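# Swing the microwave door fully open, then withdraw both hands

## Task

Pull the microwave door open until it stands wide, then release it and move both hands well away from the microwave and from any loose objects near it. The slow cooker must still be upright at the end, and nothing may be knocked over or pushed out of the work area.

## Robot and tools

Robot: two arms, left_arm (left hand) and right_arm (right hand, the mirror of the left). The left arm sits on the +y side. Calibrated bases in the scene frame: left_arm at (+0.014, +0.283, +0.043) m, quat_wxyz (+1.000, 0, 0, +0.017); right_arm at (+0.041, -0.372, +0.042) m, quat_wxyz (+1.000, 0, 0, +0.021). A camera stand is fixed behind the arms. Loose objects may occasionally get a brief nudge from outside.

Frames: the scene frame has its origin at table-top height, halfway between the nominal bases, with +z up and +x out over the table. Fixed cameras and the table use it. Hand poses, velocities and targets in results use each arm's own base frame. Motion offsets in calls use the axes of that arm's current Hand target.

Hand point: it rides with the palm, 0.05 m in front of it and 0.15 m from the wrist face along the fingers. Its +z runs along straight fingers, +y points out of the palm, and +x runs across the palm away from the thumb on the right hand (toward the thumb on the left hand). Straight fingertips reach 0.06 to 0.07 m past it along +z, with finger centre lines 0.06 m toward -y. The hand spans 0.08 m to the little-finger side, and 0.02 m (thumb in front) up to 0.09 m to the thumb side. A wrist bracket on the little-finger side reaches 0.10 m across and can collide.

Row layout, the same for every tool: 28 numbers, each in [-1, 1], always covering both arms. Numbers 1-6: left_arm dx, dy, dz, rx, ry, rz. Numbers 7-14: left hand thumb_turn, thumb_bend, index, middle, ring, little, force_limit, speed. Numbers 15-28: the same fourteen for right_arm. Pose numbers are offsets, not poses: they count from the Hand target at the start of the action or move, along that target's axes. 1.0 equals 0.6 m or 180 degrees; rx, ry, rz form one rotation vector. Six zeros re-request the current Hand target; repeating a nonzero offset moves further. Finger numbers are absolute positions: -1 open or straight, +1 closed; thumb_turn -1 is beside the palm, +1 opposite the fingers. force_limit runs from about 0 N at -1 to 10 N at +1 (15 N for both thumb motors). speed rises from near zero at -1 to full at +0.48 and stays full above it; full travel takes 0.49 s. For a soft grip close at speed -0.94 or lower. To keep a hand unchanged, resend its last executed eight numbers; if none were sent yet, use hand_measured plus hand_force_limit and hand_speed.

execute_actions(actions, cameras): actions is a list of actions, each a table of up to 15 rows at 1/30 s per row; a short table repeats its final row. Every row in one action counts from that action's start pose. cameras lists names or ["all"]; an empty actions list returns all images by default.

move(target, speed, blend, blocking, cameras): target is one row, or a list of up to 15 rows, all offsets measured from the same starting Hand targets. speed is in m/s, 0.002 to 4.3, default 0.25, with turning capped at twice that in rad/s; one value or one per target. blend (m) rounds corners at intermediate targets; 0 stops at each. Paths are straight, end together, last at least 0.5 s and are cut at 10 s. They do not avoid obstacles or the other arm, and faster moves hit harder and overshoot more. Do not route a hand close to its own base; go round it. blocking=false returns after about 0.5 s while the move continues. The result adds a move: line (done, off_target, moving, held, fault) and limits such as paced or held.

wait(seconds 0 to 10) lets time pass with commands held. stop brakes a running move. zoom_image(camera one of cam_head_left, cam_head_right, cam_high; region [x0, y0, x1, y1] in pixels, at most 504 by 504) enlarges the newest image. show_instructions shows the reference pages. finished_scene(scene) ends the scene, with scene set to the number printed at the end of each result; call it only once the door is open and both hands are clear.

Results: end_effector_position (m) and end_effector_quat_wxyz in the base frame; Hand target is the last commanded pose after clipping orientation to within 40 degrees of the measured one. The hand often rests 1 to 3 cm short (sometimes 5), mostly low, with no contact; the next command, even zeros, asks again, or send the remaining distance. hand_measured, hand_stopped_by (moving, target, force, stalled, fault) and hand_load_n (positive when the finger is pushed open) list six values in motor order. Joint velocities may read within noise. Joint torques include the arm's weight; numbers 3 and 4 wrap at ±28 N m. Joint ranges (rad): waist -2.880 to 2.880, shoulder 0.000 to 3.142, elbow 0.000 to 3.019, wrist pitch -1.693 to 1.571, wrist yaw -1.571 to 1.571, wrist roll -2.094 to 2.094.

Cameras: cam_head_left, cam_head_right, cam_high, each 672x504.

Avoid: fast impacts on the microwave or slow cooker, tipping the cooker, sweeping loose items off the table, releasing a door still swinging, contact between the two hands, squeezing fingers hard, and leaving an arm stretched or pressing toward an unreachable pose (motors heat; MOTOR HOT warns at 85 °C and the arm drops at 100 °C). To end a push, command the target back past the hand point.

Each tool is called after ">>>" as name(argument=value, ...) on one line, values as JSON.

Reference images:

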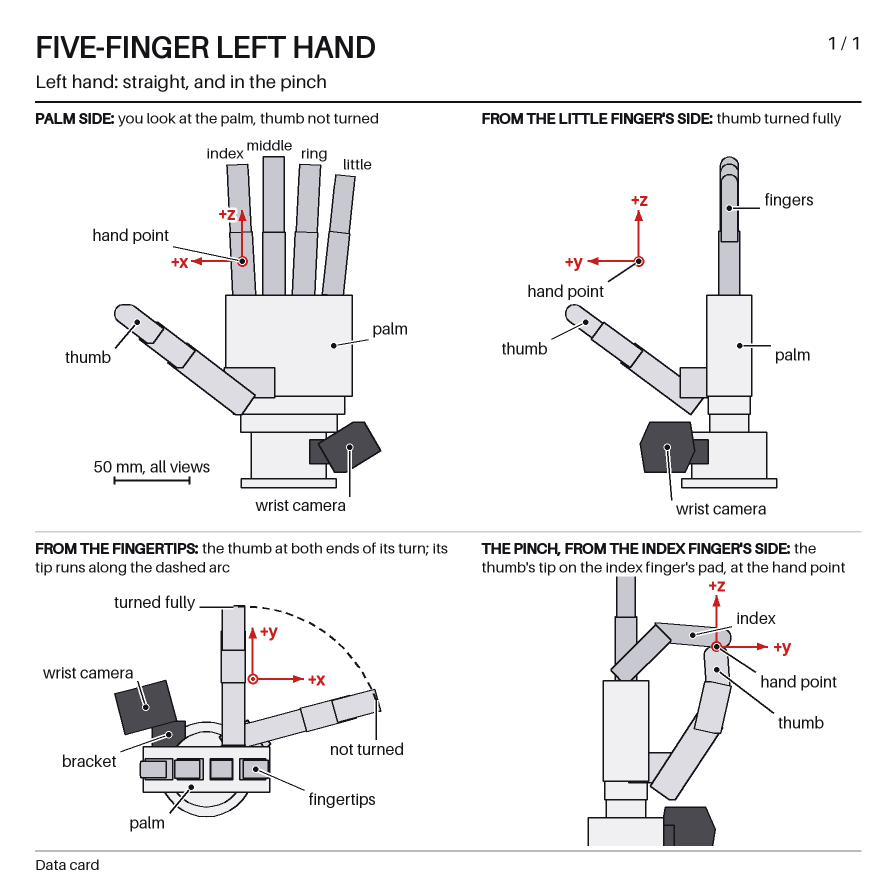

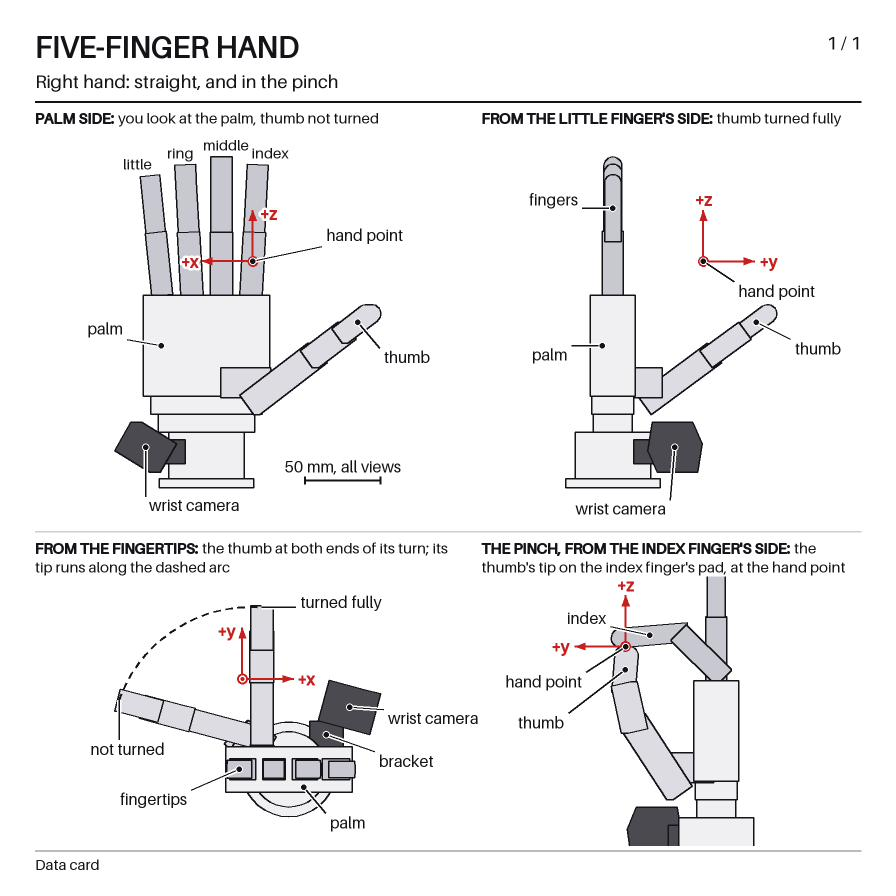

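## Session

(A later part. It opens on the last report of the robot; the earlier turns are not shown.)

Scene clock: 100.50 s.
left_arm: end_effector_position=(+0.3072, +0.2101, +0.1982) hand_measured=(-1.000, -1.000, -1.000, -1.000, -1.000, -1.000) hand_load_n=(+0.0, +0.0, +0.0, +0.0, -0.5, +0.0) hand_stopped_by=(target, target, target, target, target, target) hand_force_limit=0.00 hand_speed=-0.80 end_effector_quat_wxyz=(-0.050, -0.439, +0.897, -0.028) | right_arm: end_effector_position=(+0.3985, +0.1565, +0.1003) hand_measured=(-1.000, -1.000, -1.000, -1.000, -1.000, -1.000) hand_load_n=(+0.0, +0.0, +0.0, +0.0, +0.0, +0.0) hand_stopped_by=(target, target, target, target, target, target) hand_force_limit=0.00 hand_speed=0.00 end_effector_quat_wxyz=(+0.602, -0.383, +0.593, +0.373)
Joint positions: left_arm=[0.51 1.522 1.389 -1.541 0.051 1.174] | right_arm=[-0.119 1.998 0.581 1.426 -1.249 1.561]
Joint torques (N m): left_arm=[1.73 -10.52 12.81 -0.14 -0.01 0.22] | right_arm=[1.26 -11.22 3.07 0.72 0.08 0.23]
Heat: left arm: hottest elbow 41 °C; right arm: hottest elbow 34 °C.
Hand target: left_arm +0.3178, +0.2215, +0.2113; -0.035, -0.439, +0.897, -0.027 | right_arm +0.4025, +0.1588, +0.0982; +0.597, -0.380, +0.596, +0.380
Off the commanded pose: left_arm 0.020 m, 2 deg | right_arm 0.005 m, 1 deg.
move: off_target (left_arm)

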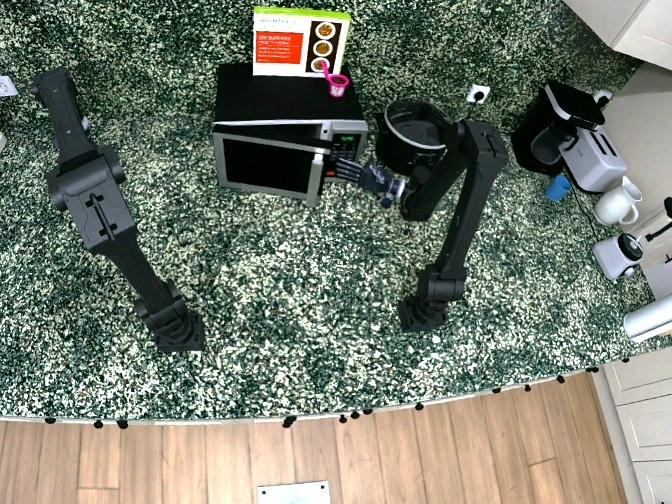

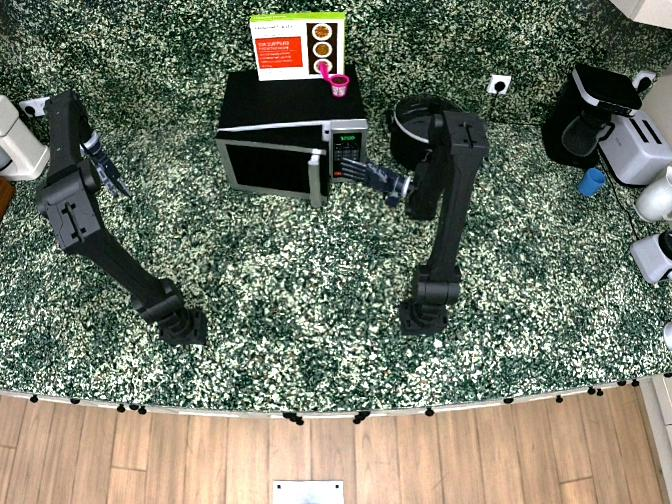

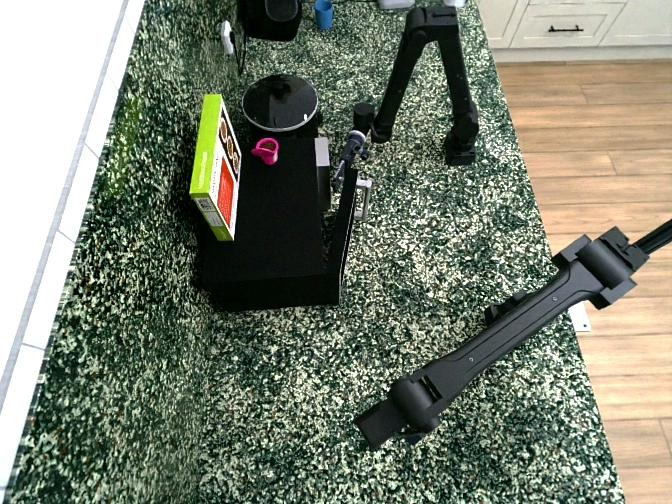

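>>> move(target=[[0,0,0,0,0,0,-1,-1,-1,-1,-1,-1,0,-0.8,0,0.039,0.084,0,0,0,-1,-1,-1,-1,-1,-1,0,0],[0,0,0,0,0,0,-1,-1,-1,-1,-1,-1,0,-0.8,0,0.1175,0.065,0,0,0,-1,-1,-1,-1,-1,-1,0,0],[0,0,0,0,0,0,-1,-1,-1,-1,-1,-1,0,-0.8,0,0.193,0.069,0,0,0,-1,-1,-1,-1,-1,-1,0,0]], speed=[0.08, 0.1, 0.1], blend=[0.005, 0.01, 0], cameras=["all"])

>>> zoom_image(camera="cam_high", region=[310, 120, 430, 240])

>>> zoom_image(camera="cam_head_left", region=[200, 80, 400, 280])

Scene clock: 121.97 s.
left_arm: end_effector_position=(+0.3072, +0.2101, +0.1982) hand_measured=(-1.000, -1.000, -1.000, -1.000, -1.000, -1.000) hand_load_n=(+0.0, +0.0, +0.0, +0.5, +0.0, +0.5) hand_stopped_by=(target, target, target, target, target, target) hand_force_limit=0.00 hand_speed=-0.80 end_effector_quat_wxyz=(-0.050, -0.439, +0.897, -0.028) | right_arm: end_effector_position=(+0.3172, +0.2429, +0.0903) hand_measured=(-1.000, -1.000, -1.000, -1.000, -1.000, -1.000) hand_load_n=(+0.0, +0.0, +0.0, +0.0, +0.0, +0.0) hand_stopped_by=(target, target, target, target, target, target) hand_force_limit=0.00 hand_speed=0.00 end_effector_quat_wxyz=(+0.576, -0.374, +0.616, +0.385)
Joint positions: left_arm=[0.51 1.522 1.389 -1.541 0.051 1.174] | right_arm=[0.143 1.975 0.362 1.539 -0.992 1.553]
Joint torques (N m): left_arm=[2.26 -10.23 12.88 -0.25 -0.01 0.21] | right_arm=[1.67 -11.58 0.75 2.18 0.05 -0.1]
Heat: left arm: hottest elbow 41 °C; right arm: hottest elbow 34 °C.
Hand target: left_arm +0.3178, +0.2215, +0.2113; -0.035, -0.439, +0.897, -0.027 | right_arm +0.3152, +0.2452, +0.0983; +0.597, -0.380, +0.596, +0.380
Off the commanded pose: left_arm 0.020 m, 2 deg | right_arm 0.009 m, 3 deg.
joint sent to its limit (right arm) — joint 4 (wrist pitch), upper limit. The joint targets still meet the commanded pose.
move: off_target (left_arm, right_arm)

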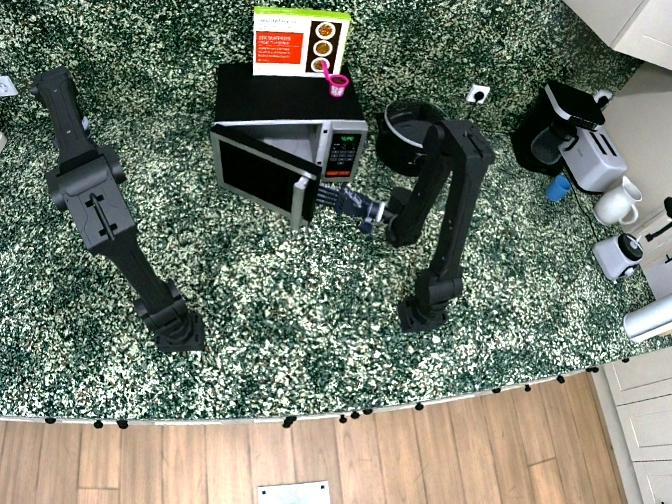

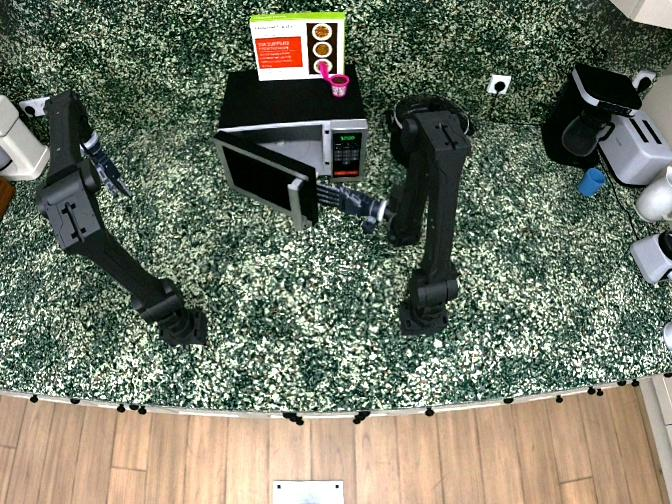

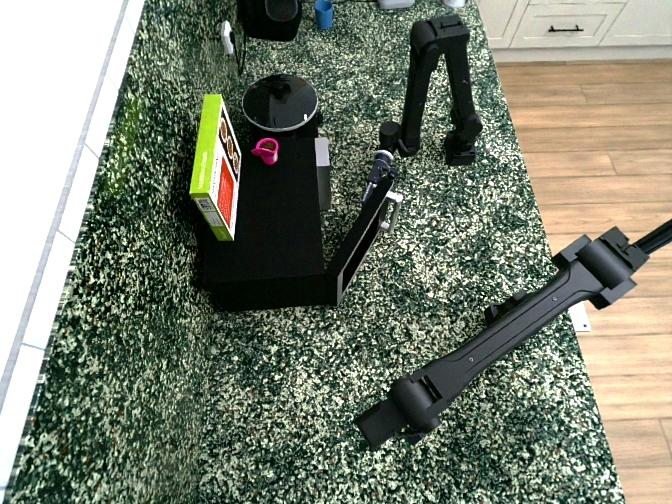

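Scaled by 4.200.

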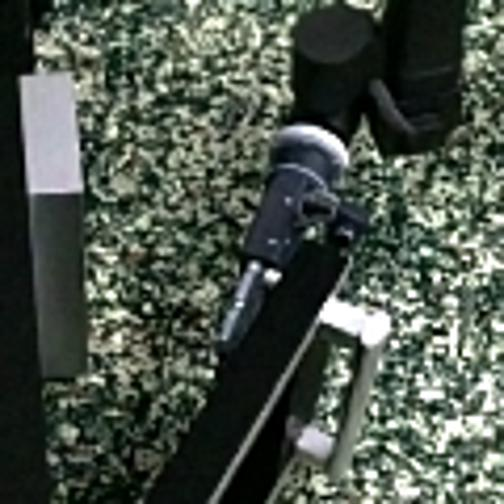

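Scaled by 2.520.

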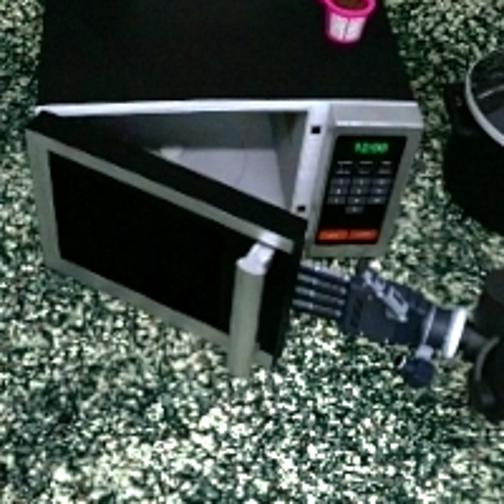

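>>> move(target=[[0,0,0,0,0,0,-1,-1,-1,-1,-1,-1,0,-0.8,0,0.0675,0.014,0,0,0,-1,-1,-1,-1,-1,-1,0,0],[0,0,0,0,0,0,-1,-1,-1,-1,-1,-1,0,-0.8,0,0.1335,0.0535,0,0,0,-1,-1,-1,-1,-1,-1,0,0],[0,0,0,0,0,0,-1,-1,-1,-1,-1,-1,0,-0.8,0,0.203,0.1315,0,0,0,-1,-1,-1,-1,-1,-1,0,0]], speed=0.12, blend=[0.01, 0.01, 0], cameras=["all"])

>>> zoom_image(camera="cam_high", region=[300, 120, 450, 270])

>>> zoom_image(camera="cam_head_left", region=[200, 80, 400, 280])

Scene clock: 133.90 s.
left_arm: end_effector_position=(+0.3072, +0.2101, +0.1982) hand_measured=(-1.000, -1.000, -1.000, -1.000, -1.000, -1.000) hand_load_n=(+0.0, +0.0, +0.0, +0.0, +0.0, +0.0) hand_stopped_by=(target, target, target, target, target, target) hand_force_limit=0.00 hand_speed=-0.80 end_effector_quat_wxyz=(-0.050, -0.439, +0.897, -0.028) | right_arm: end_effector_position=(+0.2362, +0.3655, +0.0903) hand_measured=(-1.000, -1.000, -1.000, -1.000, -1.000, -1.000) hand_load_n=(+0.0, +0.0, +0.0, +0.0, +0.0, +0.0) hand_stopped_by=(target, target, target, target, target, target) hand_force_limit=0.00 hand_speed=0.00 end_effector_quat_wxyz=(+0.570, -0.399, +0.617, +0.366)
Joint positions: left_arm=[0.51 1.522 1.389 -1.541 0.051 1.174] | right_arm=[0.659 1.917 0.287 1.539 -0.485 1.525]
Joint torques (N m): left_arm=[2.26 -9.82 12.93 -0.13 0 0.21] | right_arm=[1.38 -9.23 1.58 2.4 0.09 0.22]
Heat: left arm: hottest elbow 42 °C; right arm: hottest elbow 34 °C.
Hand target: left_arm +0.3178, +0.2215, +0.2113; -0.035, -0.439, +0.897, -0.027 | right_arm +0.2381, +0.3682, +0.0982; +0.596, -0.380, +0.597, +0.380
Off the commanded pose: left_arm 0.020 m, 2 deg | right_arm 0.009 m, 5 deg.
joint sent to its limit (right arm) — joint 4 (wrist pitch), upper limit. The joint targets are off in orientation, not in position.
move: off_target (left_arm, right_arm)

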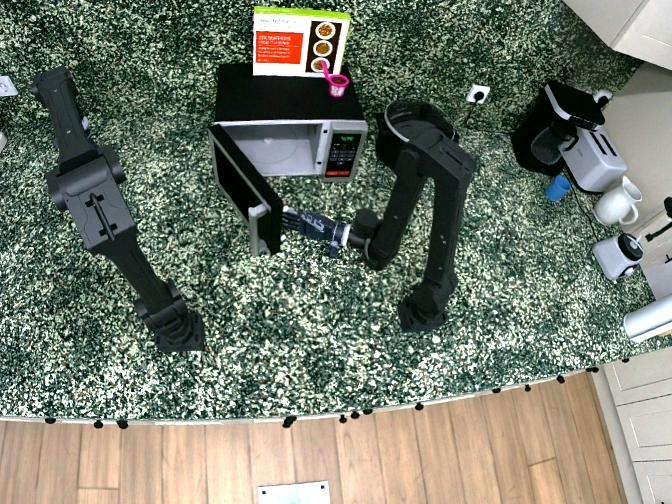

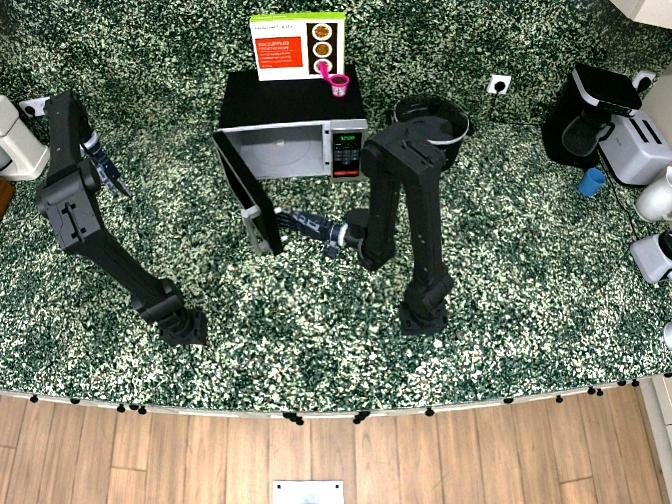

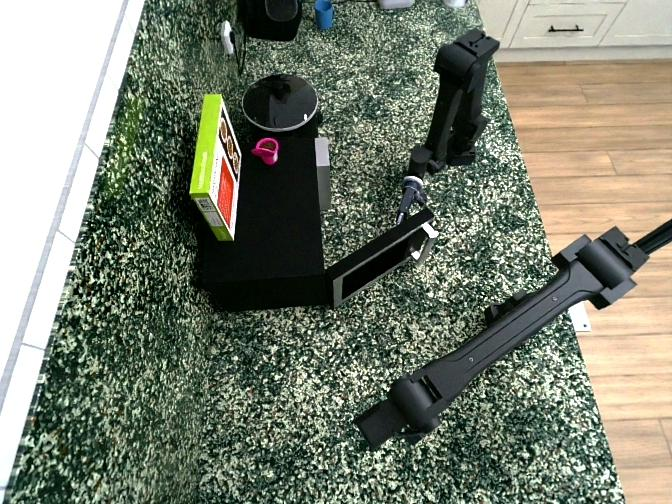

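Scaled by 3.360.

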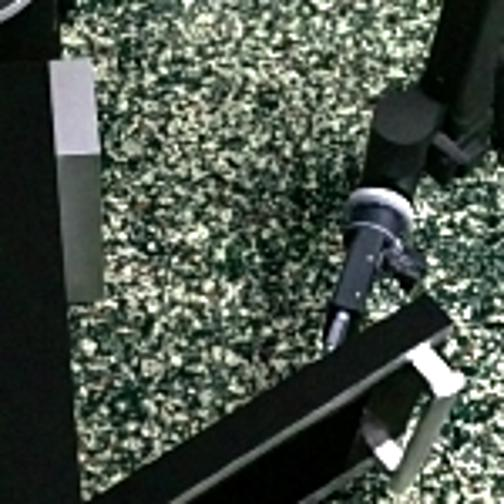

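Scaled by 2.520.

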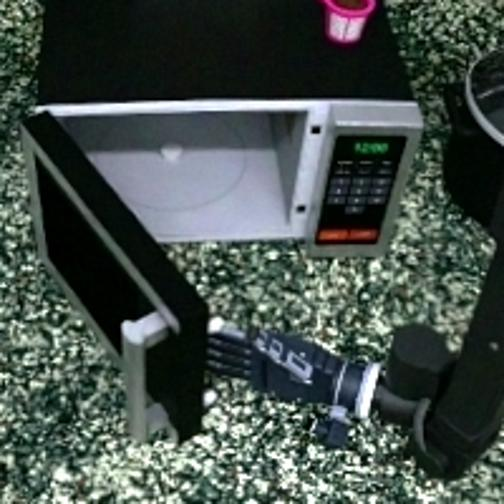

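>>> move(target=[[0,0,0,0,0,0,-1,-1,-1,-1,-1,-1,0,-0.8,0,0.055,0.079,0,0,0,-1,-1,-1,-1,-1,-1,0,0],[0,0,0,0,0,0,-1,-1,-1,-1,-1,-1,0,-0.8,0,0.0955,0.174,0,0,0,-1,-1,-1,-1,-1,-1,0,0],[0,0,0,0,0,0,-1,-1,-1,-1,-1,-1,0,-0.8,0,0.134,0.2775,0,0,0,-1,-1,-1,-1,-1,-1,0,0],[0,0,0,0,0,0,-1,-1,-1,-1,-1,-1,0,-0.8,0,-0.101,-0.17,0,0,0,-1,-1,-1,-1,-1,-1,0,0]], speed=[0.12, 0.12, 0.1, 0.25], blend=[0.01, 0.01, 0, 0], cameras=["all"])

Scene clock: 143.50 s.
left_arm: end_effector_position=(+0.3072, +0.2101, +0.1982) hand_measured=(-1.000, -1.000, -1.000, -1.000, -1.000, -1.000) hand_load_n=(+0.0, +0.0, +0.0, +0.0, +0.0, +0.5) hand_stopped_by=(target, target, target, target, target, target) hand_force_limit=0.00 hand_speed=-0.80 end_effector_quat_wxyz=(-0.050, -0.439, +0.897, -0.028) | right_arm: end_effector_position=(+0.2518, +0.2493, +0.0913) hand_measured=(-1.000, -1.000, -1.000, -1.000, -1.000, -1.000) hand_load_n=(+0.0, +0.0, +0.0, +0.0, +0.0, +0.0) hand_stopped_by=(target, target, target, target, target, target) hand_force_limit=0.00 hand_speed=0.00 end_effector_quat_wxyz=(+0.558, -0.391, +0.628, +0.376)
Joint positions: left_arm=[0.51 1.522 1.389 -1.541 0.051 1.174] | right_arm=[0.203 1.894 0.193 1.538 -0.94 1.475]
Joint torques (N m): left_arm=[1.38 -9.99 12.94 -0.08 -0.04 0.18] | right_arm=[1.61 -9.05 0.09 2.4 -0.21 -0.08]
Heat: left arm: hottest elbow 42 °C; right arm: hottest elbow 34 °C.
Hand target: left_arm +0.3178, +0.2215, +0.2113; -0.035, -0.439, +0.897, -0.027 | right_arm +0.2498, +0.2502, +0.0982; +0.596, -0.380, +0.596, +0.380
Off the commanded pose: left_arm 0.020 m, 2 deg | right_arm 0.007 m, 6 deg.
joint sent to its limit (right arm) — joint 4 (wrist pitch), upper limit. The joint targets are off in orientation, not in position.
move: off_target (left_arm, right_arm)

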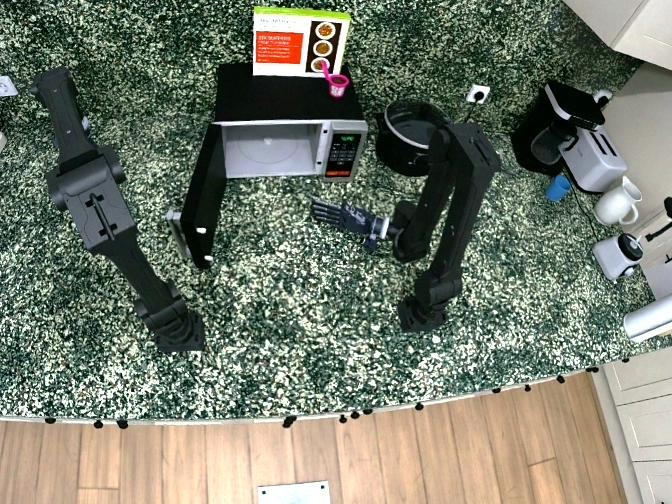

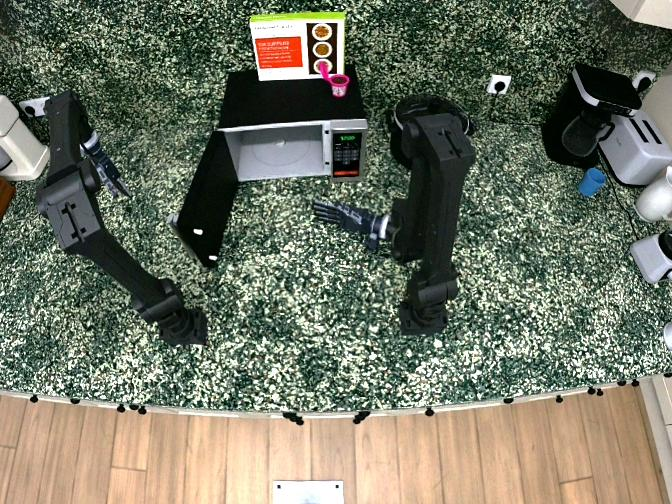

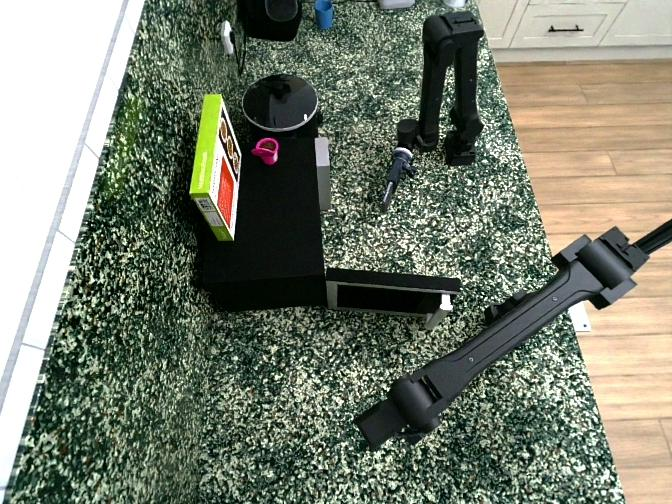

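>>> finished_scene(scene=3)

The scene is finished: the task was done.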